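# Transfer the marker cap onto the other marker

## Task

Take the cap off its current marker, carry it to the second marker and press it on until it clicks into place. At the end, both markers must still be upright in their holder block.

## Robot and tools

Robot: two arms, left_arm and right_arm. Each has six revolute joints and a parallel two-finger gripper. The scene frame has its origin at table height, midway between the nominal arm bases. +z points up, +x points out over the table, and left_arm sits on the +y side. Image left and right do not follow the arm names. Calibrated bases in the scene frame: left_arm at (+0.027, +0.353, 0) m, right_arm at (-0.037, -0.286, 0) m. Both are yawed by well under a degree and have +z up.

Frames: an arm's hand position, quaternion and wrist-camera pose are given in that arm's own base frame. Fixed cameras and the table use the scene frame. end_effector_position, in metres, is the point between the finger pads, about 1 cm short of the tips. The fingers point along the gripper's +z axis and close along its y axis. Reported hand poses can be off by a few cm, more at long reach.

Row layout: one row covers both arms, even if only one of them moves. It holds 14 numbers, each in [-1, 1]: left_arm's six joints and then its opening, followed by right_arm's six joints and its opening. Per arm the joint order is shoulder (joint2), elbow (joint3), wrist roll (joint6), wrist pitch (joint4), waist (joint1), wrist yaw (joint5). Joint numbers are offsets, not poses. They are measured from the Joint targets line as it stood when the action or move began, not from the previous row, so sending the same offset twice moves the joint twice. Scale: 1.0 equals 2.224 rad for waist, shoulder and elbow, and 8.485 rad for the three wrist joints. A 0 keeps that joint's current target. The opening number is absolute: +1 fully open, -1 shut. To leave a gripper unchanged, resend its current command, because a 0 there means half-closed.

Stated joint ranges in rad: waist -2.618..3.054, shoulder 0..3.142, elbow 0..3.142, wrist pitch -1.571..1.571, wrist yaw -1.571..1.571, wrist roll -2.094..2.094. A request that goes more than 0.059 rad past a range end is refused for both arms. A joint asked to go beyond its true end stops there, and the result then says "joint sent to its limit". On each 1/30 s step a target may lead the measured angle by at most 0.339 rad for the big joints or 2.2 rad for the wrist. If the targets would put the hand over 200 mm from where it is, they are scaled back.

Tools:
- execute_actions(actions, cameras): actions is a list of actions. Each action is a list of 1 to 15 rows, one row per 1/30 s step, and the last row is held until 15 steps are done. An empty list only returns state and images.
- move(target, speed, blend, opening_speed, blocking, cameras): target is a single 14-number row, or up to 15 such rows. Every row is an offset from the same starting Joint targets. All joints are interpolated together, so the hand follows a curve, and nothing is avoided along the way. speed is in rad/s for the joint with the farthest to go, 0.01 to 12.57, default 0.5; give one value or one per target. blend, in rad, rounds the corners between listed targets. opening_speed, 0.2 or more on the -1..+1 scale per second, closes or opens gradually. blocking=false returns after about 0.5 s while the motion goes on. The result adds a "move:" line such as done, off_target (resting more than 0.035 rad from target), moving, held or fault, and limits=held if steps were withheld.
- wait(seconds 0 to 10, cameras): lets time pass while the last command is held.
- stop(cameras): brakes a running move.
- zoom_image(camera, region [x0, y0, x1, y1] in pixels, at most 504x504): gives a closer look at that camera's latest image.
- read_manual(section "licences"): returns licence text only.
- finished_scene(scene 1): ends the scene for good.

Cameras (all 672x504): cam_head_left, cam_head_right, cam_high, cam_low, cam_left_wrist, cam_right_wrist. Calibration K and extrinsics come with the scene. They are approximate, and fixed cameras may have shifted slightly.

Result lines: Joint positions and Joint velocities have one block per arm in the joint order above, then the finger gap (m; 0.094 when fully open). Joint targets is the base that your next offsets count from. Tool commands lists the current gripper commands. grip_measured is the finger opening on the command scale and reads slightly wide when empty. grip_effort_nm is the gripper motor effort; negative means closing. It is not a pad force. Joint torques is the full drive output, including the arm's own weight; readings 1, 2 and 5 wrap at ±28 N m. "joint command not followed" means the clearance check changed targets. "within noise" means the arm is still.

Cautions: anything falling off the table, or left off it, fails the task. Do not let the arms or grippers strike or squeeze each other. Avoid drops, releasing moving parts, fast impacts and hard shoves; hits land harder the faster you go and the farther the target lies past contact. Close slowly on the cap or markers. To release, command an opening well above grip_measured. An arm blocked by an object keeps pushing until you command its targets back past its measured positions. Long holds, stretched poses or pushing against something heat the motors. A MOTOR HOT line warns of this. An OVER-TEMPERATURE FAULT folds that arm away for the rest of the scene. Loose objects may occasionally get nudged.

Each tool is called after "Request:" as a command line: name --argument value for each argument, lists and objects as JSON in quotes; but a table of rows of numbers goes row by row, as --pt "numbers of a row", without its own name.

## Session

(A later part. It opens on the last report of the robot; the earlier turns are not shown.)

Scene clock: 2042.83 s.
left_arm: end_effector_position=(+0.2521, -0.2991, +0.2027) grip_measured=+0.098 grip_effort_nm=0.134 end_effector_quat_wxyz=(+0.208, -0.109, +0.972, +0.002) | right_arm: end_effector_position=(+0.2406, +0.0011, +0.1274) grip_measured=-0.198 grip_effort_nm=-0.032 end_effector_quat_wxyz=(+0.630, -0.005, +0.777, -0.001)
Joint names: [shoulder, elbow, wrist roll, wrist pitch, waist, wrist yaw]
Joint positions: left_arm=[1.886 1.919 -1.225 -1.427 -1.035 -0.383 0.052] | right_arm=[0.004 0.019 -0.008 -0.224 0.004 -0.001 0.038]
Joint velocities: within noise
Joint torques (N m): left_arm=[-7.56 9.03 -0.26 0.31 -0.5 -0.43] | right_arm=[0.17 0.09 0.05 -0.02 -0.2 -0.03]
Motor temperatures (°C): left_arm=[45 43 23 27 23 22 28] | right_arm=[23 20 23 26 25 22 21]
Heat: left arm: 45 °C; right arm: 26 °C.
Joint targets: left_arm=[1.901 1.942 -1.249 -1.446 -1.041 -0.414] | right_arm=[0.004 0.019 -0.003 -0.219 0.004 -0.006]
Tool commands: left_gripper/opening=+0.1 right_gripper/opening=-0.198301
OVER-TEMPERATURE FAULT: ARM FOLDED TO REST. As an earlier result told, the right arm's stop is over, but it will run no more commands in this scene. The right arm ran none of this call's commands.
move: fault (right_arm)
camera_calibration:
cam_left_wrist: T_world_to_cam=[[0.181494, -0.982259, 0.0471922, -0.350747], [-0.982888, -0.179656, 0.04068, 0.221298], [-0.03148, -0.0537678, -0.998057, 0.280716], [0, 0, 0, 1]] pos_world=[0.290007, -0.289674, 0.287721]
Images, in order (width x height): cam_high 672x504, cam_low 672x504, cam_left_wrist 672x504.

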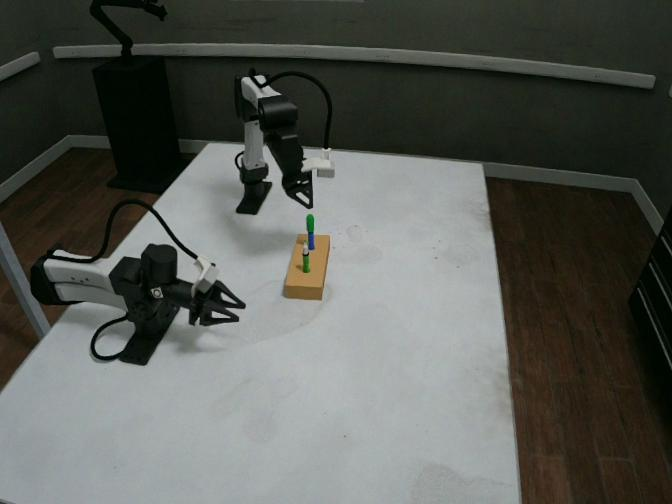

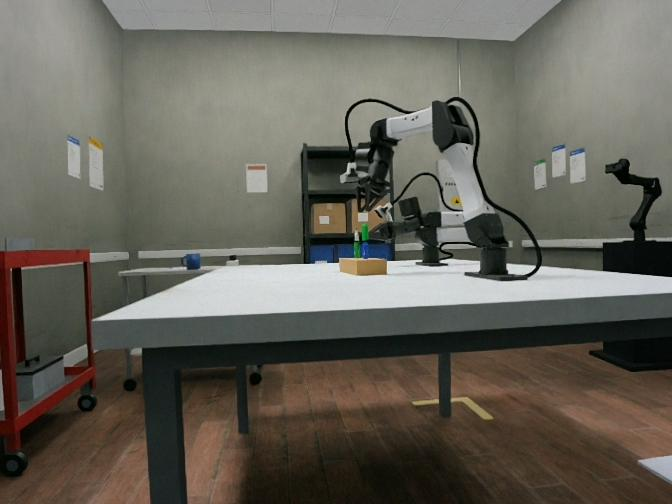

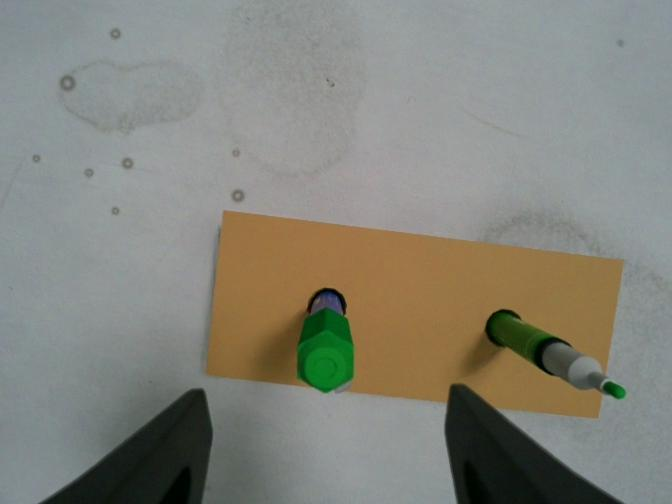

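Request:
move --target '[-0.558,-0.7392,0.1496,0.1586,0.0787,0.0511,-0.15,0,0,0,0,0,0,-0.198]' --speed 0.8 --opening_speed 0.5 --cameras '["cam_low","cam_left_wrist","cam_head_left"]'

Scene clock: 2085.13 s.
left_arm: end_effector_position=(+0.1759, -0.2132, +0.1264) grip_measured=-0.148 grip_effort_nm=-0.061 end_effector_quat_wxyz=(+0.452, +0.368, +0.783, -0.218) | right_arm: end_effector_position=(+0.2406, +0.0011, +0.1274) grip_measured=-0.198 grip_effort_nm=-0.022 end_effector_quat_wxyz=(+0.630, -0.005, +0.777, -0.001)
Joint names: [shoulder, elbow, wrist roll, wrist pitch, waist, wrist yaw]
Joint positions: left_arm=[0.665 0.314 -0.002 -0.168 -0.872 0.015 0.04] | right_arm=[0.004 0.019 -0.008 -0.224 0.004 -0.001 0.038]
Joint velocities: within noise
Joint torques (N m): left_arm=[-0.92 7.04 0.11 2.38 0.53 0.16] | right_arm=[0.16 0.08 0.02 -0.07 -0.18 -0.01]
Motor temperatures (°C): left_arm=[45 39 23 27 23 21 26] | right_arm=[23 20 23 26 25 22 21]
Heat: left arm: 45 °C; right arm: 26 °C.
Joint targets: left_arm=[0.659 0.298 0.021 -0.100 -0.866 0.019] | right_arm=[0.004 0.019 -0.003 -0.219 0.004 -0.006]
Tool commands: left_gripper/opening=-0.15 right_gripper/opening=-0.198301
OVER-TEMPERATURE FAULT: ARM FOLDED TO REST. As an earlier result told, the right arm's stop is over, but it will run no more commands in this scene. The right arm ran none of this call's commands.
move: fault (right_arm), off_target (left_arm); left_arm: the wrist pitch is farthest, 0.067 rad from its target
camera_calibration:
cam_left_wrist: T_world_to_cam=[[-0.791672, -0.610926, -0.00493149, 0.00797696], [-0.504901, 0.658781, -0.557747, 0.335259], [0.343991, -0.439063, -0.829996, 0.0373623], [0, 0, 0, 1]] pos_world=[0.162736, -0.199585, 0.21804]
Images, in order (width x height): cam_head_left 672x504, cam_low 672x504, cam_left_wrist 672x504.

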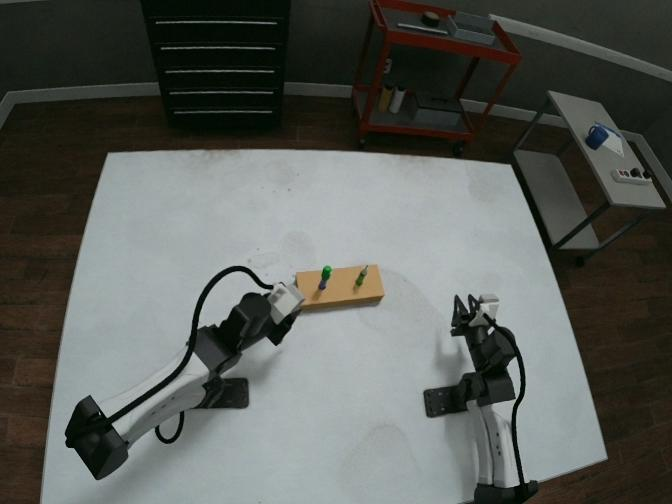

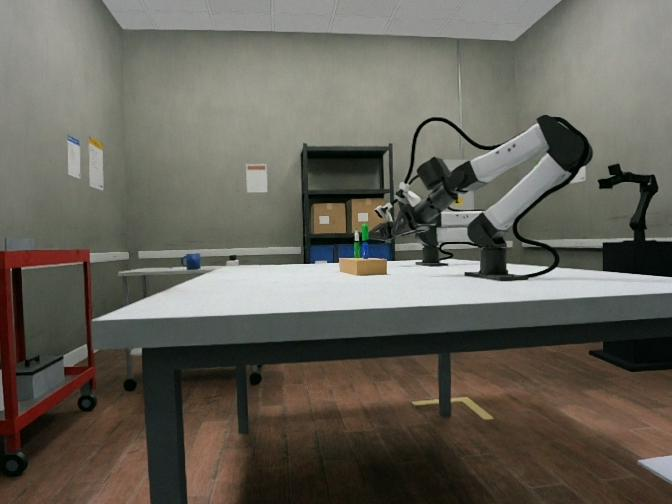

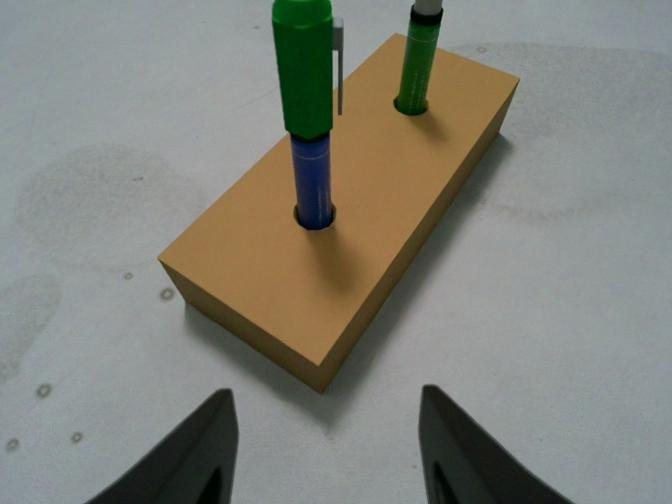

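Request:
zoom_image --camera "cam_left_wrist" --region '[200, 0, 500, 250]'

Request:
zoom_image --camera "cam_low" --region '[320, 170, 460, 290]'

Scaled by 1.680 from the camera's 672x504 image, which has a finer 960x720 frame.

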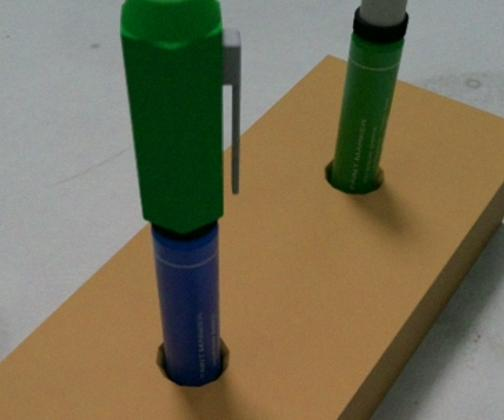

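Scaled by 3.600 from the camera's 672x504 image, which has a finer 960x720 frame.

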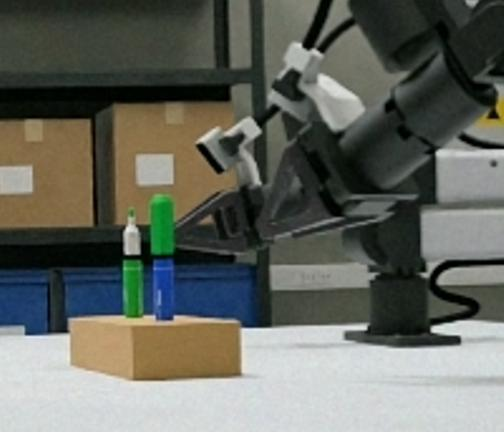

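Request:
move --target '[0.3561,-0.0805,0,0.1428,0.001,-0.004,-0.15,0,0,0,0,0,0,-0.198]' --speed 0.5 --cameras '["cam_low","cam_left_wrist","cam_high"]'

Request:
zoom_image --camera "cam_low" --region '[320, 190, 440, 290]'

Scene clock: 2130.43 s.
left_arm: end_effector_position=(+0.2202, -0.2651, +0.0906) grip_measured=-0.148 grip_effort_nm=-0.056 end_effector_quat_wxyz=(+0.550, +0.338, +0.717, -0.263) | right_arm: end_effector_position=(+0.2406, +0.0011, +0.1274) grip_measured=-0.198 grip_effort_nm=-0.037 end_effector_quat_wxyz=(+0.630, -0.005, +0.777, -0.001)
Joint names: [shoulder, elbow, wrist roll, wrist pitch, waist, wrist yaw]
Joint positions: left_arm=[1.443 0.131 -0.001 1.052 -0.87 0.016 0.04] | right_arm=[0.004 0.019 -0.008 -0.224 0.004 -0.001 0.038]
Joint velocities: within noise
Joint torques (N m): left_arm=[-2.92 4.15 0.09 2.43 0.53 -0.12] | right_arm=[0.25 0.02 0.05 -0.05 -0.23 -0.02]
Motor temperatures (°C): left_arm=[37 37 23 36 23 21 26] | right_arm=[23 20 23 26 25 22 21]
Heat: left arm: 37 °C; right arm: 26 °C.
Joint targets: left_arm=[1.451 0.119 0.021 1.112 -0.864 -0.015] | right_arm=[0.004 0.019 -0.003 -0.219 0.004 -0.006]
Tool commands: left_gripper/opening=-0.15 right_gripper/opening=-0.198301
OVER-TEMPERATURE FAULT: ARM FOLDED TO REST. As an earlier result told, the right arm's stop is over, but it will run no more commands in this scene. The right arm ran none of this call's commands.
move: fault (right_arm), off_target (left_arm); left_arm: the wrist pitch is farthest, 0.060 rad from its target
camera_calibration:
cam_left_wrist: T_world_to_cam=[[-0.789686, -0.61329, -0.0164936, 0.0111197], [-0.394813, 0.528581, -0.751482, 0.33067], [0.469594, -0.586923, -0.659548, -0.11265], [0, 0, 0, 1]] pos_world=[0.192234, -0.234083, 0.174378]
Images, in order (width x height): cam_high 672x504, cam_low 672x504, cam_left_wrist 672x504.

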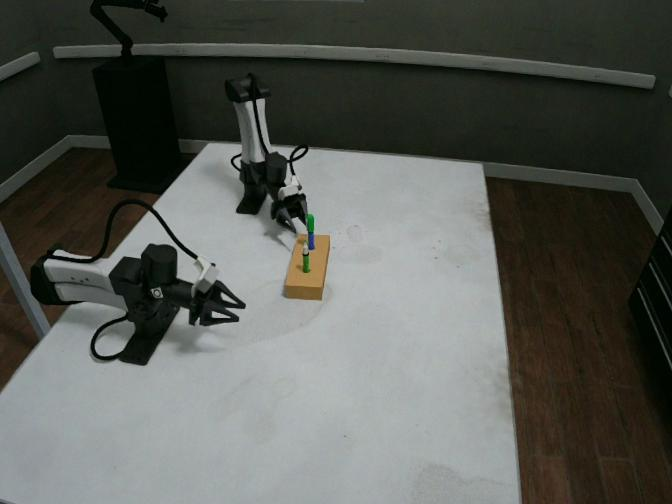

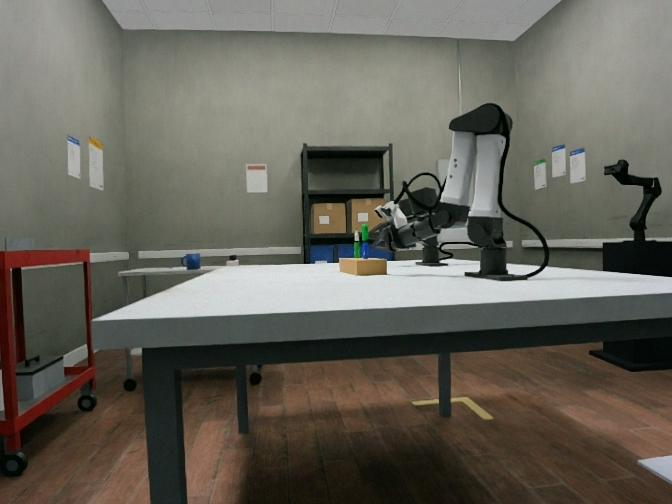

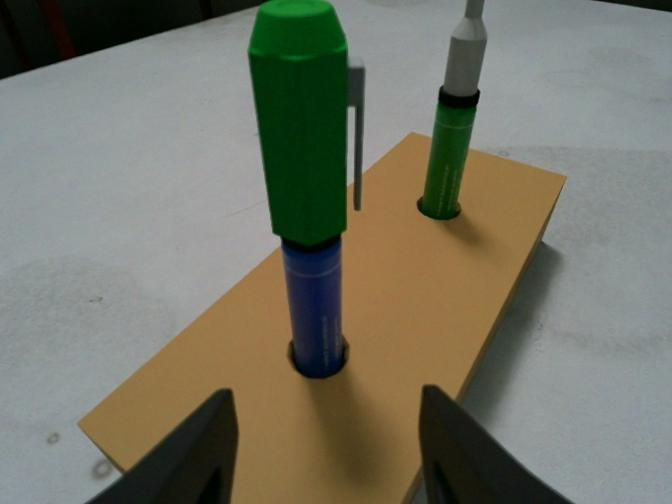

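Scaled by 4.200 from the camera's 672x504 image, which has a finer 960x720 frame.

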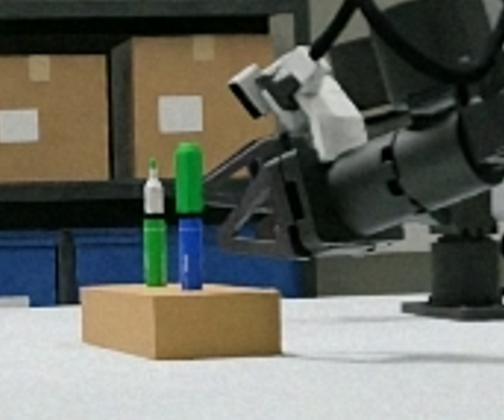

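Request:
zoom_image --camera "cam_low" --region '[350, 220, 400, 262]'

Request:
zoom_image --camera "cam_left_wrist" --region '[180, 180, 480, 480]'

Scaled by 10.080 from the camera's 672x504 image, which has a finer 960x720 frame.

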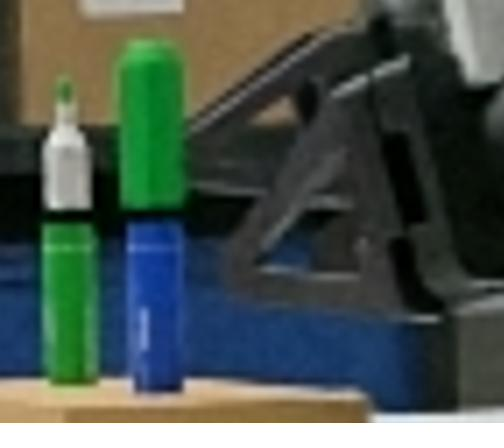

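Scaled by 1.680 from the camera's 672x504 image, which has a finer 960x720 frame.

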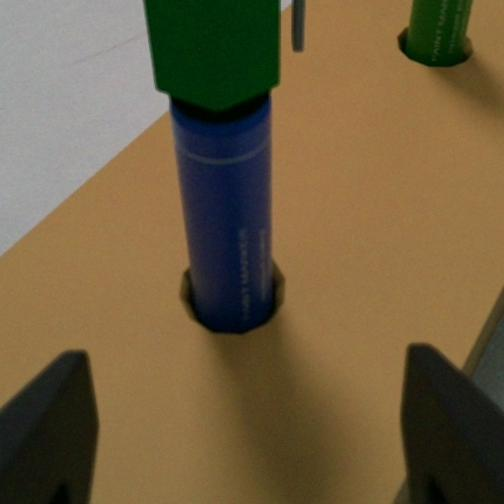

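Request:
move --target '[0.0581,0.0517,0,0.004,0.004,0,-0.15,0,0,0,0,0,0,-0.198]' --speed 0.15 --cameras '["cam_low","cam_left_wrist"]'

Request:
zoom_image --camera "cam_low" --region '[350, 220, 400, 262]'

Request:
zoom_image --camera "cam_left_wrist" --region '[180, 180, 480, 480]'

Scene clock: 2269.53 s.
left_arm: end_effector_position=(+0.2377, -0.2805, +0.0855) grip_measured=-0.148 grip_effort_nm=-0.056 end_effector_quat_wxyz=(+0.548, +0.336, +0.721, -0.258) | right_arm: end_effector_position=(+0.2406, +0.0011, +0.1274) grip_measured=-0.198 grip_effort_nm=-0.022 end_effector_quat_wxyz=(+0.630, -0.005, +0.777, -0.001)
Joint names: [shoulder, elbow, wrist roll, wrist pitch, waist, wrist yaw]
Joint positions: left_arm=[1.57 0.214 -0.001 1.087 -0.861 0.015 0.04] | right_arm=[0.004 0.019 -0.008 -0.224 0.004 -0.001 0.038]
Joint velocities: within noise
Joint torques (N m): left_arm=[-3.59 7.04 0.12 2.5 0.28 -0.14] | right_arm=[0.13 0.12 0.06 -0.03 -0.24 -0.03]
Motor temperatures (°C): left_arm=[34 33 23 51 23 21 24] | right_arm=[23 20 23 26 25 22 21]
Heat: left arm: 51 °C; right arm: 26 °C.
Joint targets: left_arm=[1.581 0.234 0.021 1.146 -0.855 -0.015] | right_arm=[0.004 0.019 -0.003 -0.219 0.004 -0.006]
Tool commands: left_gripper/opening=-0.15 right_gripper/opening=-0.198301
OVER-TEMPERATURE FAULT: ARM FOLDED TO REST. As an earlier result told, the right arm's stop is over, but it will run no more commands in this scene. The right arm ran none of this call's commands.
move: fault (right_arm), off_target (left_arm); left_arm: the wrist pitch is farthest, 0.059 rad from its target
camera_calibration:
cam_left_wrist: T_world_to_cam=[[-0.783439, -0.621251, -0.0164636, 0.0117637], [-0.404416, 0.529753, -0.745527, 0.343923], [0.471881, -0.577416, -0.666273, -0.130594], [0, 0, 0, 1]] pos_world=[0.209929, -0.250293, 0.169586]
Images, in order (width x height): cam_low 672x504, cam_left_wrist 672x504.

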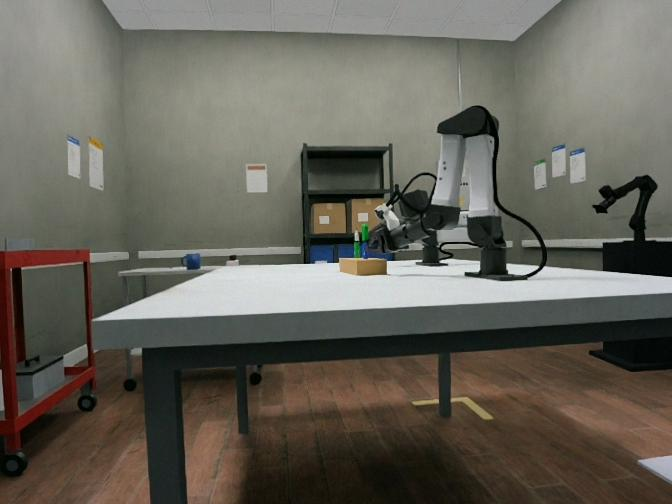

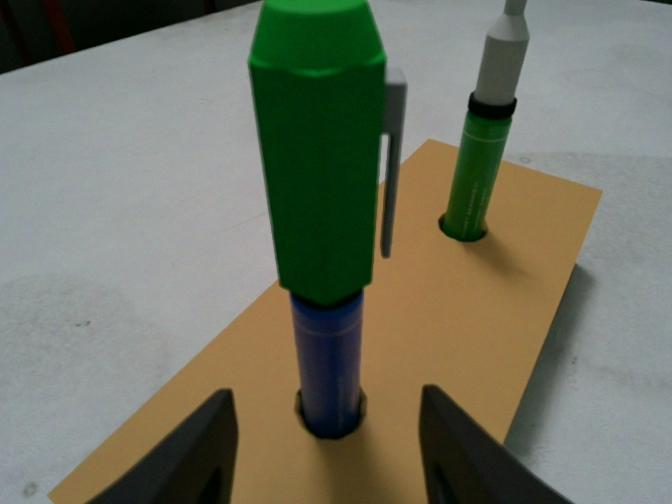

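Scaled by 10.080 from the camera's 672x504 image, which has a finer 960x720 frame.

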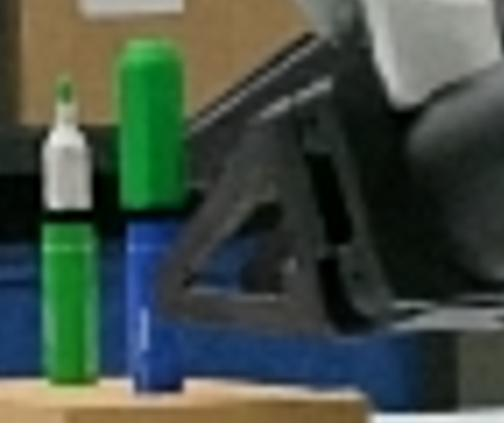

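Scaled by 1.680 from the camera's 672x504 image, which has a finer 960x720 frame.

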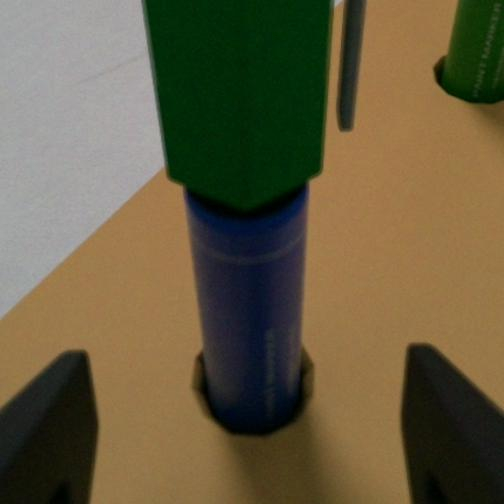

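Request:
move --target '[0.0578,0.0517,0,0.00395,0,0,-0.15,0,0,0,0,0,0,-0.198]' --speed 0.12 --cameras '["cam_low","cam_left_wrist"]'

Request:
zoom_image --camera "cam_low" --region '[350, 220, 400, 262]'

Request:
zoom_image --camera "cam_left_wrist" --region '[180, 204, 480, 504]'

Scene clock: 2288.67 s.
left_arm: end_effector_position=(+0.2586, -0.3048, +0.0872) grip_measured=-0.148 grip_effort_nm=-0.061 end_effector_quat_wxyz=(+0.556, +0.333, +0.715, -0.262) | right_arm: end_effector_position=(+0.2406, +0.0011, +0.1274) grip_measured=-0.198 grip_effort_nm=-0.022 end_effector_quat_wxyz=(+0.630, -0.005, +0.777, -0.001)
Joint names: [shoulder, elbow, wrist roll, wrist pitch, waist, wrist yaw]
Joint positions: left_arm=[1.697 0.329 -0.001 1.121 -0.861 0.015 0.04] | right_arm=[0.004 0.019 -0.008 -0.224 0.004 -0.001 0.038]
Joint velocities: within noise
Joint torques (N m): left_arm=[-4.62 6.75 0.12 2.45 0.47 -0.17] | right_arm=[0.24 0.1 0.04 -0.05 -0.16 -0.02]
Motor temperatures (°C): left_arm=[34 33 23 48 23 21 24] | right_arm=[23 20 23 26 25 22 21]
Heat: left arm: 48 °C; right arm: 26 °C.
Joint targets: left_arm=[1.709 0.349 0.021 1.179 -0.855 -0.015] | right_arm=[0.004 0.019 -0.003 -0.219 0.004 -0.006]
Tool commands: left_gripper/opening=-0.15 right_gripper/opening=-0.198301
OVER-TEMPERATURE FAULT: ARM FOLDED TO REST. As an earlier result told, the right arm's stop is over, but it will run no more commands in this scene. The right arm ran none of this call's commands.
move: fault (right_arm), off_target (left_arm); left_arm: the wrist pitch is farthest, 0.059 rad from its target
camera_calibration:
cam_left_wrist: T_world_to_cam=[[-0.783218, -0.621506, -0.0173304, 0.0129489], [-0.39382, 0.517473, -0.759689, 0.36128], [0.481119, -0.588177, -0.650056, -0.160479], [0, 0, 0, 1]] pos_world=[0.229631, -0.273295, 0.170365]
Images, in order (width x height): cam_low 672x504, cam_left_wrist 672x504.

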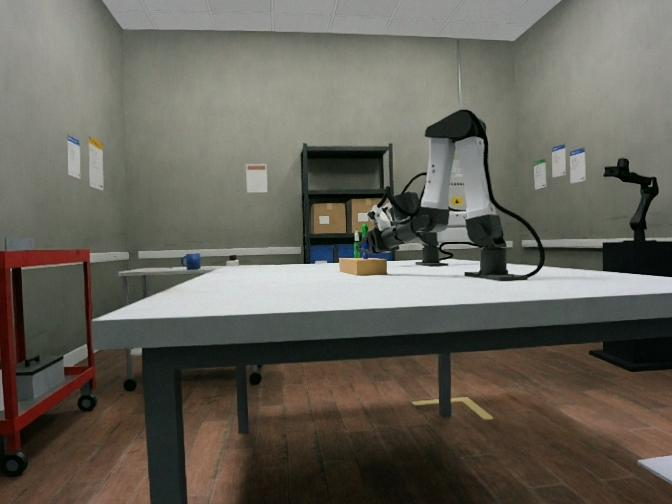

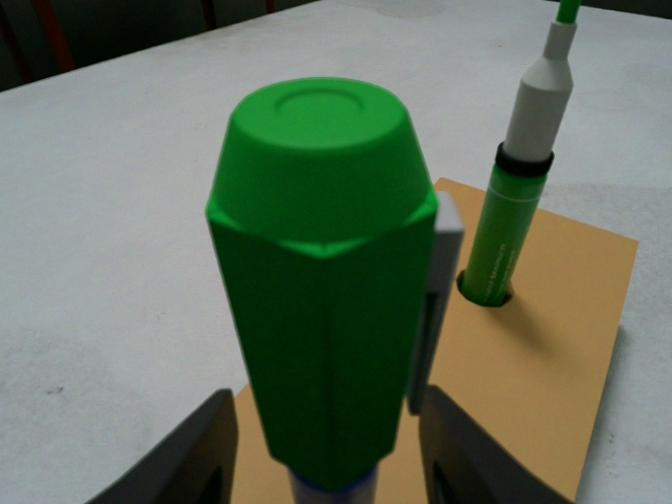

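Scaled by 10.080 from the camera's 672x504 image, which has a finer 960x720 frame.

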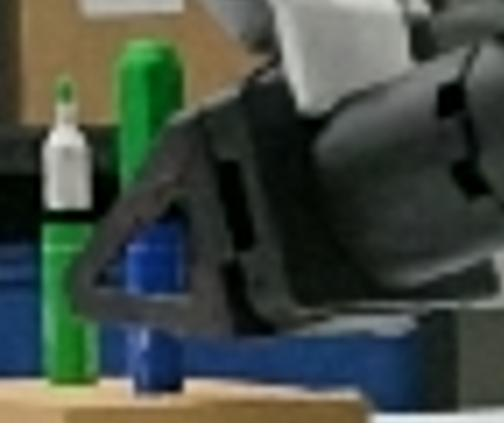

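Scaled by 1.680 from the camera's 672x504 image, which has a finer 960x720 frame.

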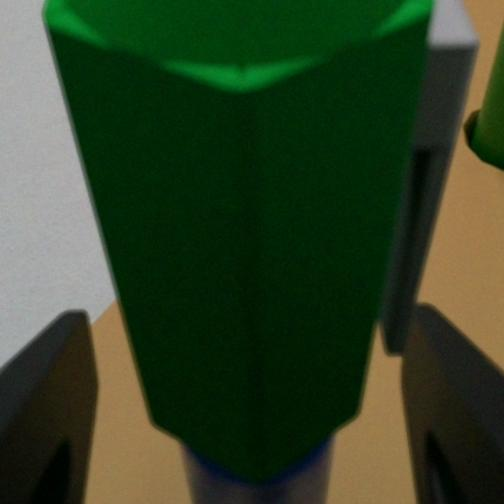

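Request:
zoom_image --camera "cam_low" --region '[354, 226, 379, 251]'

Scaled by 20.160 from the camera's 672x504 image, which has a finer 960x720 frame.

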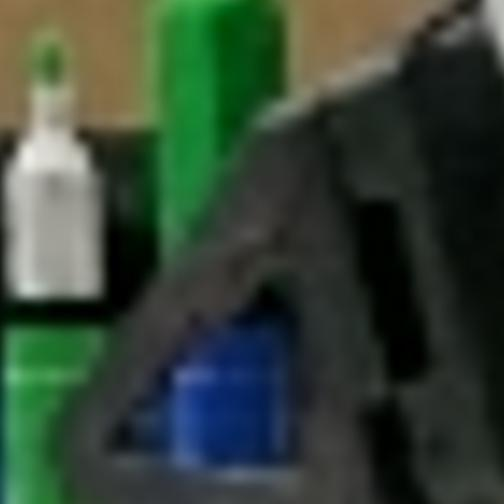

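Request:
move --target '[0.0018,-0.0193,0,0,0,0,-0.15,0,0,0,0,0,0,-0.198]' --speed 0.1 --cameras '["cam_low","cam_left_wrist"]'

Request:
zoom_image --camera "cam_low" --region '[354, 226, 384, 256]'

Scene clock: 2313.83 s.
left_arm: end_effector_position=(+0.2565, -0.3024, +0.0823) grip_measured=-0.148 grip_effort_nm=-0.056 end_effector_quat_wxyz=(+0.551, +0.335, +0.719, -0.260) | right_arm: end_effector_position=(+0.2406, +0.0011, +0.1274) grip_measured=-0.198 grip_effort_nm=-0.022 end_effector_quat_wxyz=(+0.630, -0.005, +0.777, -0.001)
Joint names: [shoulder, elbow, wrist roll, wrist pitch, waist, wrist yaw]
Joint positions: left_arm=[1.702 0.318 -0.001 1.124 -0.861 0.015 0.04] | right_arm=[0.004 0.019 -0.008 -0.224 0.004 -0.001 0.038]
Joint velocities: within noise
Joint torques (N m): left_arm=[-4.64 3.55 0.11 2.42 0.31 -0.16] | right_arm=[0.12 0.13 0.03 -0.06 -0.23 -0.03]
Motor temperatures (°C): left_arm=[34 34 23 52 23 21 24] | right_arm=[23 20 23 26 25 22 21]
Heat: left arm: 52 °C; right arm: 26 °C.
Joint targets: left_arm=[1.713 0.306 0.021 1.179 -0.855 -0.015] | right_arm=[0.004 0.019 -0.003 -0.219 0.004 -0.006]
Tool commands: left_gripper/opening=-0.15 right_gripper/opening=-0.198301
OVER-TEMPERATURE FAULT: ARM FOLDED TO REST. As an earlier result told, the right arm's stop is over, but it will run no more commands in this scene. The right arm ran none of this call's commands.
move: fault (right_arm), off_target (left_arm); left_arm: the wrist pitch is farthest, 0.055 rad from its target
camera_calibration:
cam_left_wrist: T_world_to_cam=[[-0.783371, -0.621325, -0.0168929, 0.0127837], [-0.399981, 0.524729, -0.751448, 0.358652], [0.475758, -0.581906, -0.659576, -0.157142], [0, 0, 0, 1]] pos_world=[0.22823, -0.271694, 0.166077]
Images, in order (width x height): cam_low 672x504, cam_left_wrist 672x504.

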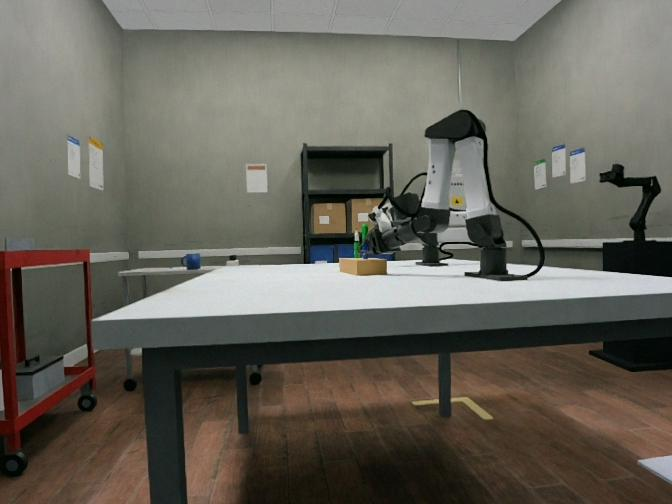

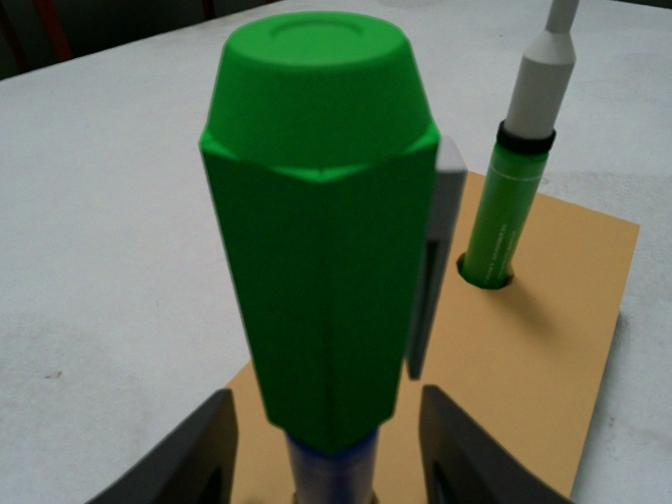

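Scaled by 16.800 from the camera's 672x504 image, which has a finer 960x720 frame.

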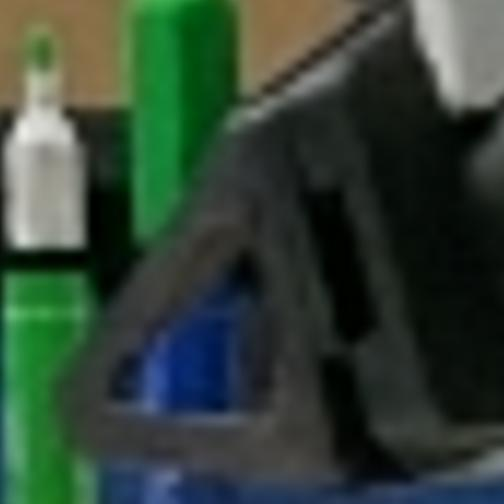

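Request:
move --target '[0,0,0,0,0,0,-0.9,0,0,0,0,0,0,-0.198]' --speed 0.1 --opening_speed 0.3 --cameras '["cam_low","cam_left_wrist"]'

Request:
zoom_image --camera "cam_low" --region '[350, 220, 392, 262]'

Request:
zoom_image --camera "cam_left_wrist" --region '[180, 204, 480, 504]'

Scene clock: 2327.67 s.
left_arm: end_effector_position=(+0.2565, -0.3024, +0.0823) grip_measured=-0.696 grip_effort_nm=-0.994 end_effector_quat_wxyz=(+0.551, +0.335, +0.719, -0.260) | right_arm: end_effector_position=(+0.2406, +0.0011, +0.1274) grip_measured=-0.198 grip_effort_nm=-0.027 end_effector_quat_wxyz=(+0.630, -0.005, +0.777, -0.001)
Joint names: [shoulder, elbow, wrist roll, wrist pitch, waist, wrist yaw]
Joint positions: left_arm=[1.702 0.318 -0.001 1.124 -0.861 0.015 0.014] | right_arm=[0.004 0.019 -0.008 -0.224 0.004 -0.001 0.038]
Joint velocities: within noise
Joint torques (N m): left_arm=[-4.59 3.81 0.11 2.39 0.36 -0.16] | right_arm=[0.21 0.16 0.07 -0.06 -0.27 -0.01]
Motor temperatures (°C): left_arm=[34 33 23 52 23 21 24] | right_arm=[23 20 23 26 25 22 21]
Heat: left arm: 52 °C; right arm: 26 °C.
Joint targets: left_arm=[1.713 0.306 0.021 1.179 -0.855 -0.015] | right_arm=[0.004 0.019 -0.003 -0.219 0.004 -0.006]
Tool commands: left_gripper/opening=-0.9 right_gripper/opening=-0.198301
OVER-TEMPERATURE FAULT: ARM FOLDED TO REST. As an earlier result told, the right arm's stop is over, but it will run no more commands in this scene. The right arm ran none of this call's commands.
move: fault (right_arm), off_target (left_arm); left_arm: the wrist pitch is farthest, 0.055 rad from its target
camera_calibration:
cam_left_wrist: T_world_to_cam=[[-0.783371, -0.621325, -0.0168929, 0.0127837], [-0.399981, 0.524729, -0.751448, 0.358652], [0.475758, -0.581906, -0.659576, -0.157142], [0, 0, 0, 1]] pos_world=[0.22823, -0.271694, 0.166077]
Images, in order (width x height): cam_low 672x504, cam_left_wrist 672x504.

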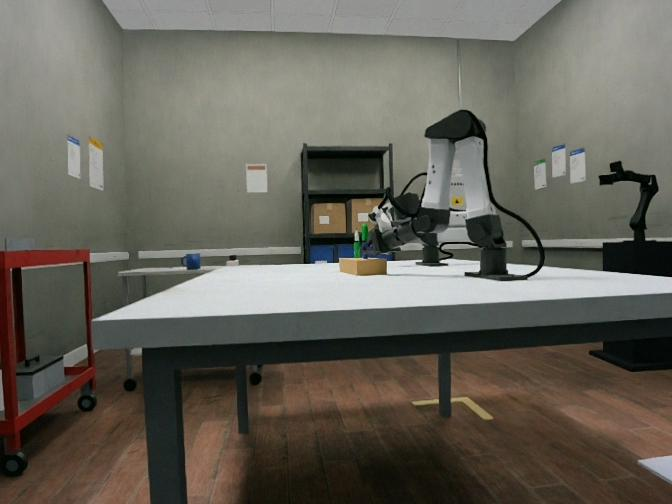

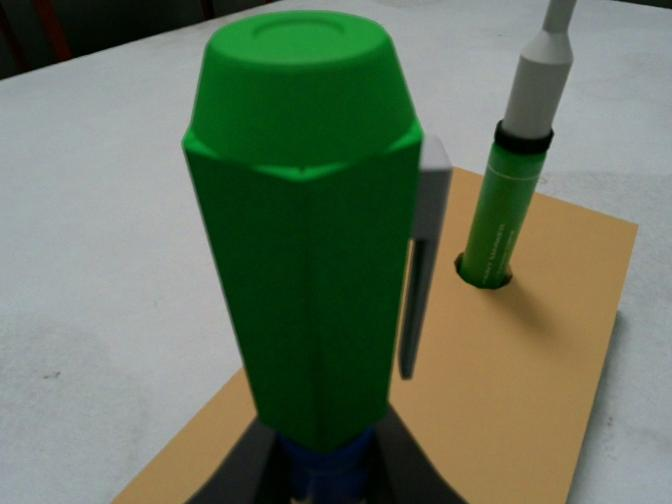

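Scaled by 12.000 from the camera's 672x504 image, which has a finer 960x720 frame.

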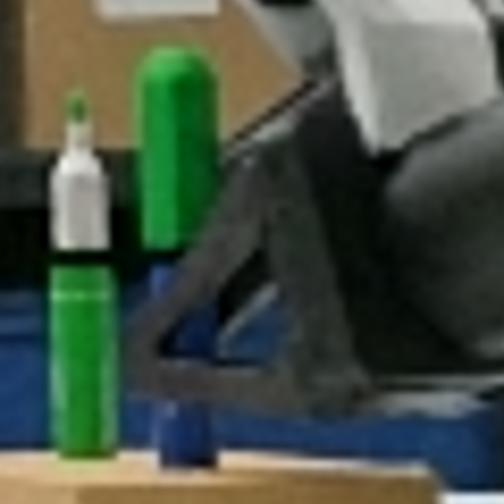

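Scaled by 1.680 from the camera's 672x504 image, which has a finer 960x720 frame.

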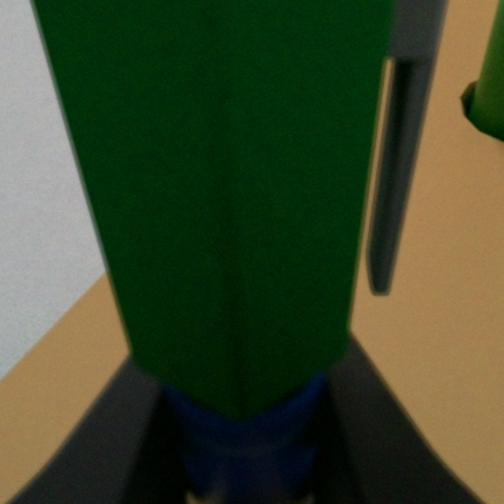

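Request:
move --pt "-0.0573 0.0382 0 -0.0346 0 0 -0.9 0 0 0 0 0 0 -0.198" --pt "-0.0881 0.0652 0 -0.06 0 0 -0.9 0 0 0 0 0 0 -0.198" --speed 0.2 --blend 0.03 --cameras '["cam_low","cam_left_wrist"]'

Request:
zoom_image --camera "cam_low" --region '[350, 220, 392, 262]'

Request:
zoom_image --camera "cam_left_wrist" --region '[180, 204, 480, 504]'

Scene clock: 2369.53 s.
left_arm: end_effector_position=(+0.2590, -0.3053, +0.0885) grip_measured=-0.696 grip_effort_nm=-0.994 end_effector_quat_wxyz=(+0.500, +0.351, +0.756, -0.237) | right_arm: end_effector_position=(+0.2406, +0.0011, +0.1274) grip_measured=-0.198 grip_effort_nm=-0.022 end_effector_quat_wxyz=(+0.630, -0.005, +0.777, -0.001)
Joint names: [shoulder, elbow, wrist roll, wrist pitch, waist, wrist yaw]
Joint positions: left_arm=[1.54 0.426 -0.001 0.716 -0.861 0.015 0.014] | right_arm=[0.004 0.019 -0.008 -0.224 0.004 -0.001 0.038]
Joint velocities: within noise
Joint torques (N m): left_arm=[-7.25 8.75 0.11 1.38 0.4 -0.17] | right_arm=[0.1 0.12 0.05 -0.04 -0.18 -0.02]
Motor temperatures (°C): left_arm=[35 32 23 52 23 21 26] | right_arm=[23 20 23 25 25 22 21]
Heat: left arm: 52 °C; right arm: 25 °C.
Joint targets: left_arm=[1.517 0.451 0.021 0.670 -0.855 -0.015] | right_arm=[0.004 0.019 -0.003 -0.219 0.004 -0.006]
Tool commands: left_gripper/opening=-0.9 right_gripper/opening=-0.198301
OVER-TEMPERATURE FAULT: ARM FOLDED TO REST. As an earlier result told, the right arm's stop is over, but it will run no more commands in this scene. The right arm ran none of this call's commands.
move: fault (right_arm), off_target (left_arm); left_arm: the wrist pitch is farthest, 0.046 rad from its target
camera_calibration:
cam_left_wrist: T_world_to_cam=[[-0.784614, -0.619883, -0.011243, 0.0133505], [-0.463463, 0.598478, -0.653472, 0.396076], [0.411805, -0.507512, -0.756867, -0.108021], [0, 0, 0, 1]] pos_world=[0.238525, -0.283589, 0.177217]
Images, in order (width x height): cam_low 672x504, cam_left_wrist 672x504.

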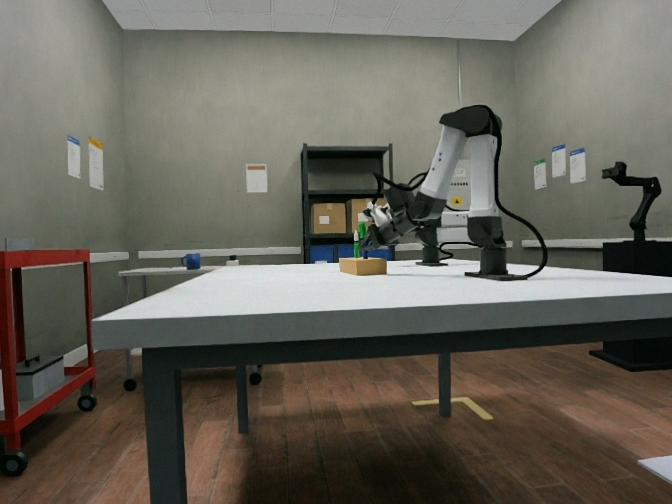

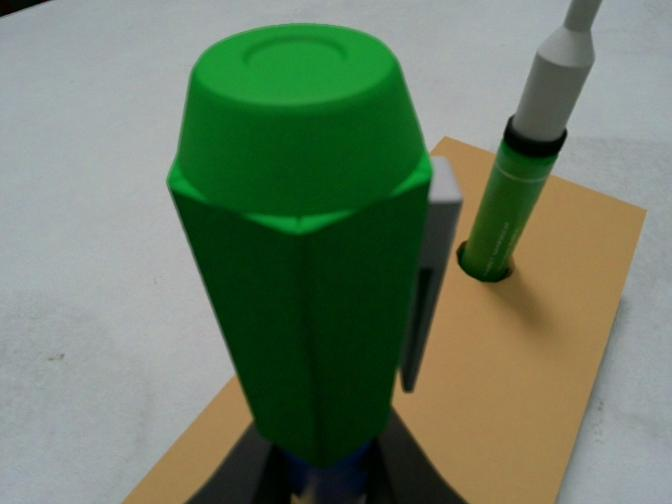

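Scaled by 12.000 from the camera's 672x504 image, which has a finer 960x720 frame.

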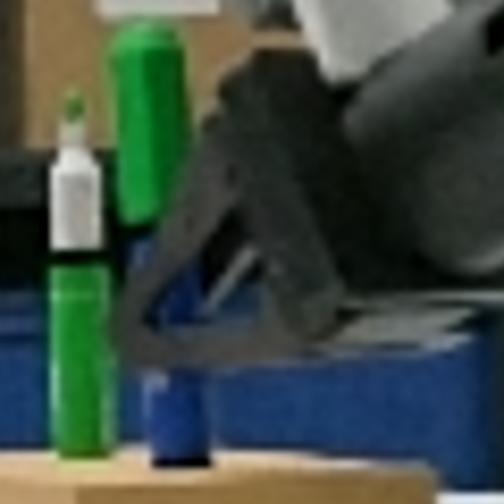

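Scaled by 1.680 from the camera's 672x504 image, which has a finer 960x720 frame.

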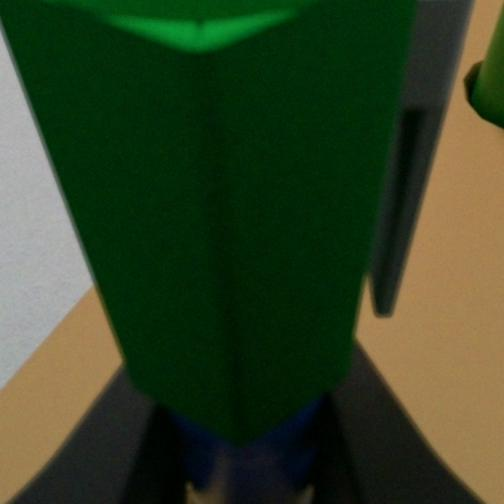

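Request:
move --target '[-0.0036,0,0,-0.0057,0,0,-0.9,0,0,0,0,0,0,-0.198]' --speed 0.2 --cameras '["cam_low"]'

Request:
zoom_image --camera "cam_low" --region '[350, 220, 392, 262]'

Scene clock: 2377.67 s.
left_arm: end_effector_position=(+0.2581, -0.3041, +0.0876) grip_measured=-0.696 grip_effort_nm=-0.999 end_effector_quat_wxyz=(+0.494, +0.353, +0.759, -0.234) | right_arm: end_effector_position=(+0.2406, +0.0011, +0.1274) grip_measured=-0.198 grip_effort_nm=-0.022 end_effector_quat_wxyz=(+0.630, -0.005, +0.777, -0.001)
Joint names: [shoulder, elbow, wrist roll, wrist pitch, waist, wrist yaw]
Joint positions: left_arm=[1.528 0.43 -0.001 0.684 -0.861 0.015 0.014] | right_arm=[0.004 0.019 -0.008 -0.224 0.004 -0.001 0.038]
Joint velocities: within noise
Joint torques (N m): left_arm=[-6.79 8.32 0.07 1.26 0.54 -0.12] | right_arm=[0.25 0.1 0.05 -0.02 -0.17 -0.03]
Motor temperatures (°C): left_arm=[35 32 23 50 23 21 26] | right_arm=[23 20 23 25 25 22 21]
Heat: left arm: 50 °C; right arm: 25 °C.
Joint targets: left_arm=[1.509 0.451 0.021 0.622 -0.855 -0.015] | right_arm=[0.004 0.019 -0.003 -0.219 0.004 -0.006]
Tool commands: left_gripper/opening=-0.9 right_gripper/opening=-0.198301
OVER-TEMPERATURE FAULT: ARM FOLDED TO REST. As an earlier result told, the right arm's stop is over, but it will run no more commands in this scene. The right arm ran none of this call's commands.
move: fault (right_arm), off_target (left_arm); left_arm: the wrist pitch is farthest, 0.062 rad from its target
Images, in order (width x height): cam_low 672x504.

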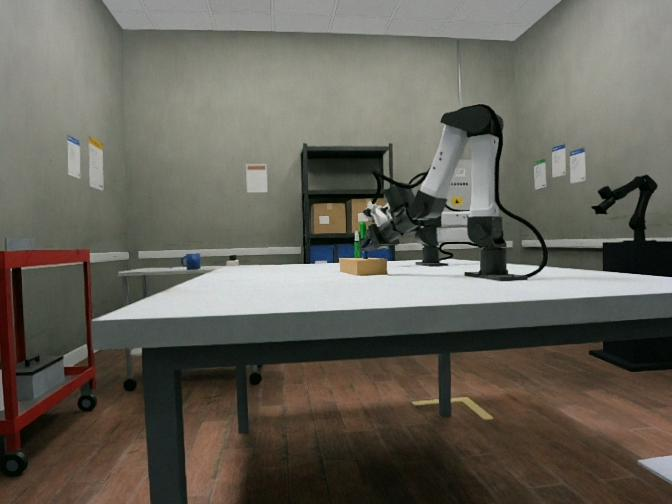

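Scaled by 12.000 from the camera's 672x504 image, which has a finer 960x720 frame.

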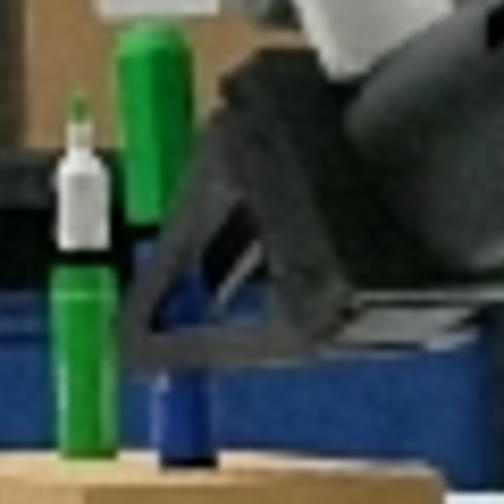

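Request:
move --target '[-0.0202,0.0382,0,-0.0291,0,0,-0.9,0,0,0,0,0,0,-0.198]' --speed 0.2 --cameras '["cam_low","cam_left_wrist"]'

Request:
zoom_image --camera "cam_low" --region '[350, 220, 392, 262]'

Scene clock: 2391.07 s.
left_arm: end_effector_position=(+0.2578, -0.3039, +0.0869) grip_measured=-0.696 grip_effort_nm=-0.989 end_effector_quat_wxyz=(+0.453, +0.365, +0.785, -0.215) | right_arm: end_effector_position=(+0.2406, +0.0011, +0.1274) grip_measured=-0.198 grip_effort_nm=-0.032 end_effector_quat_wxyz=(+0.630, -0.005, +0.777, -0.001)
Joint names: [shoulder, elbow, wrist roll, wrist pitch, waist, wrist yaw]
Joint positions: left_arm=[1.481 0.517 0.001 0.443 -0.861 0.015 0.014] | right_arm=[0.004 0.019 -0.008 -0.224 0.004 -0.001 0.038]
Joint velocities: within noise
Joint torques (N m): left_arm=[-6.83 8.64 0.13 1.12 0.53 -0.13] | right_arm=[0.08 0.12 0.07 -0.03 -0.16 -0.03]
Motor temperatures (°C): left_arm=[36 34 23 47 23 21 26] | right_arm=[23 20 23 25 25 22 21]
Heat: left arm: 47 °C; right arm: 25 °C.
Joint targets: left_arm=[1.464 0.536 0.021 0.375 -0.855 -0.015] | right_arm=[0.004 0.019 -0.003 -0.219 0.004 -0.006]
Tool commands: left_gripper/opening=-0.9 right_gripper/opening=-0.198301
OVER-TEMPERATURE FAULT: ARM FOLDED TO REST. As an earlier result told, the right arm's stop is over, but it will run no more commands in this scene. The right arm ran none of this call's commands.
move: fault (right_arm), off_target (left_arm); left_arm: the wrist pitch is farthest, 0.068 rad from its target
camera_calibration:
cam_left_wrist: T_world_to_cam=[[-0.785759, -0.618488, -0.00746068, 0.0136055], [-0.510852, 0.655719, -0.555934, 0.414795], [0.348731, -0.433019, -0.831193, -0.0626329], [0, 0, 0, 1]] pos_world=[0.244431, -0.290695, 0.17864]
Images, in order (width x height): cam_low 672x504, cam_left_wrist 672x504.

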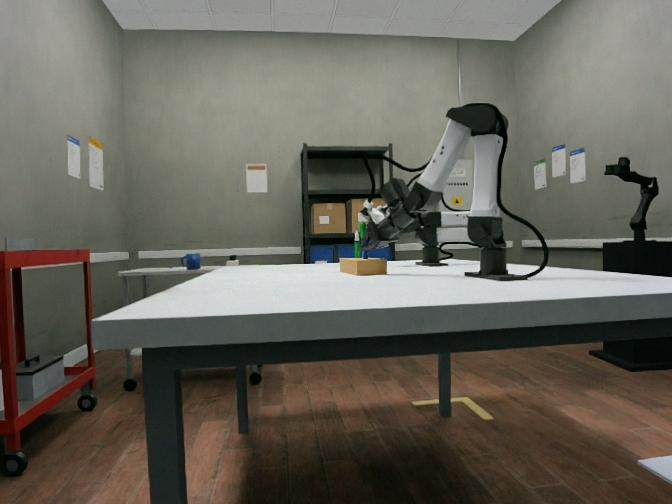

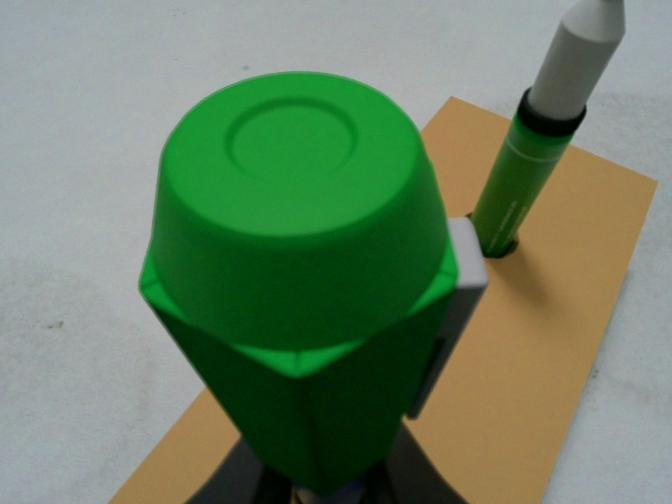

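Scaled by 12.000 from the camera's 672x504 image, which has a finer 960x720 frame.

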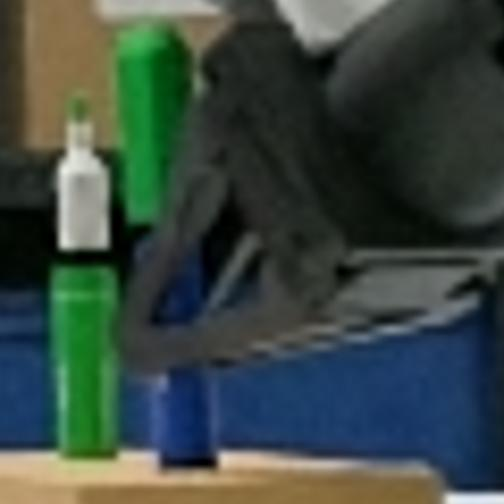

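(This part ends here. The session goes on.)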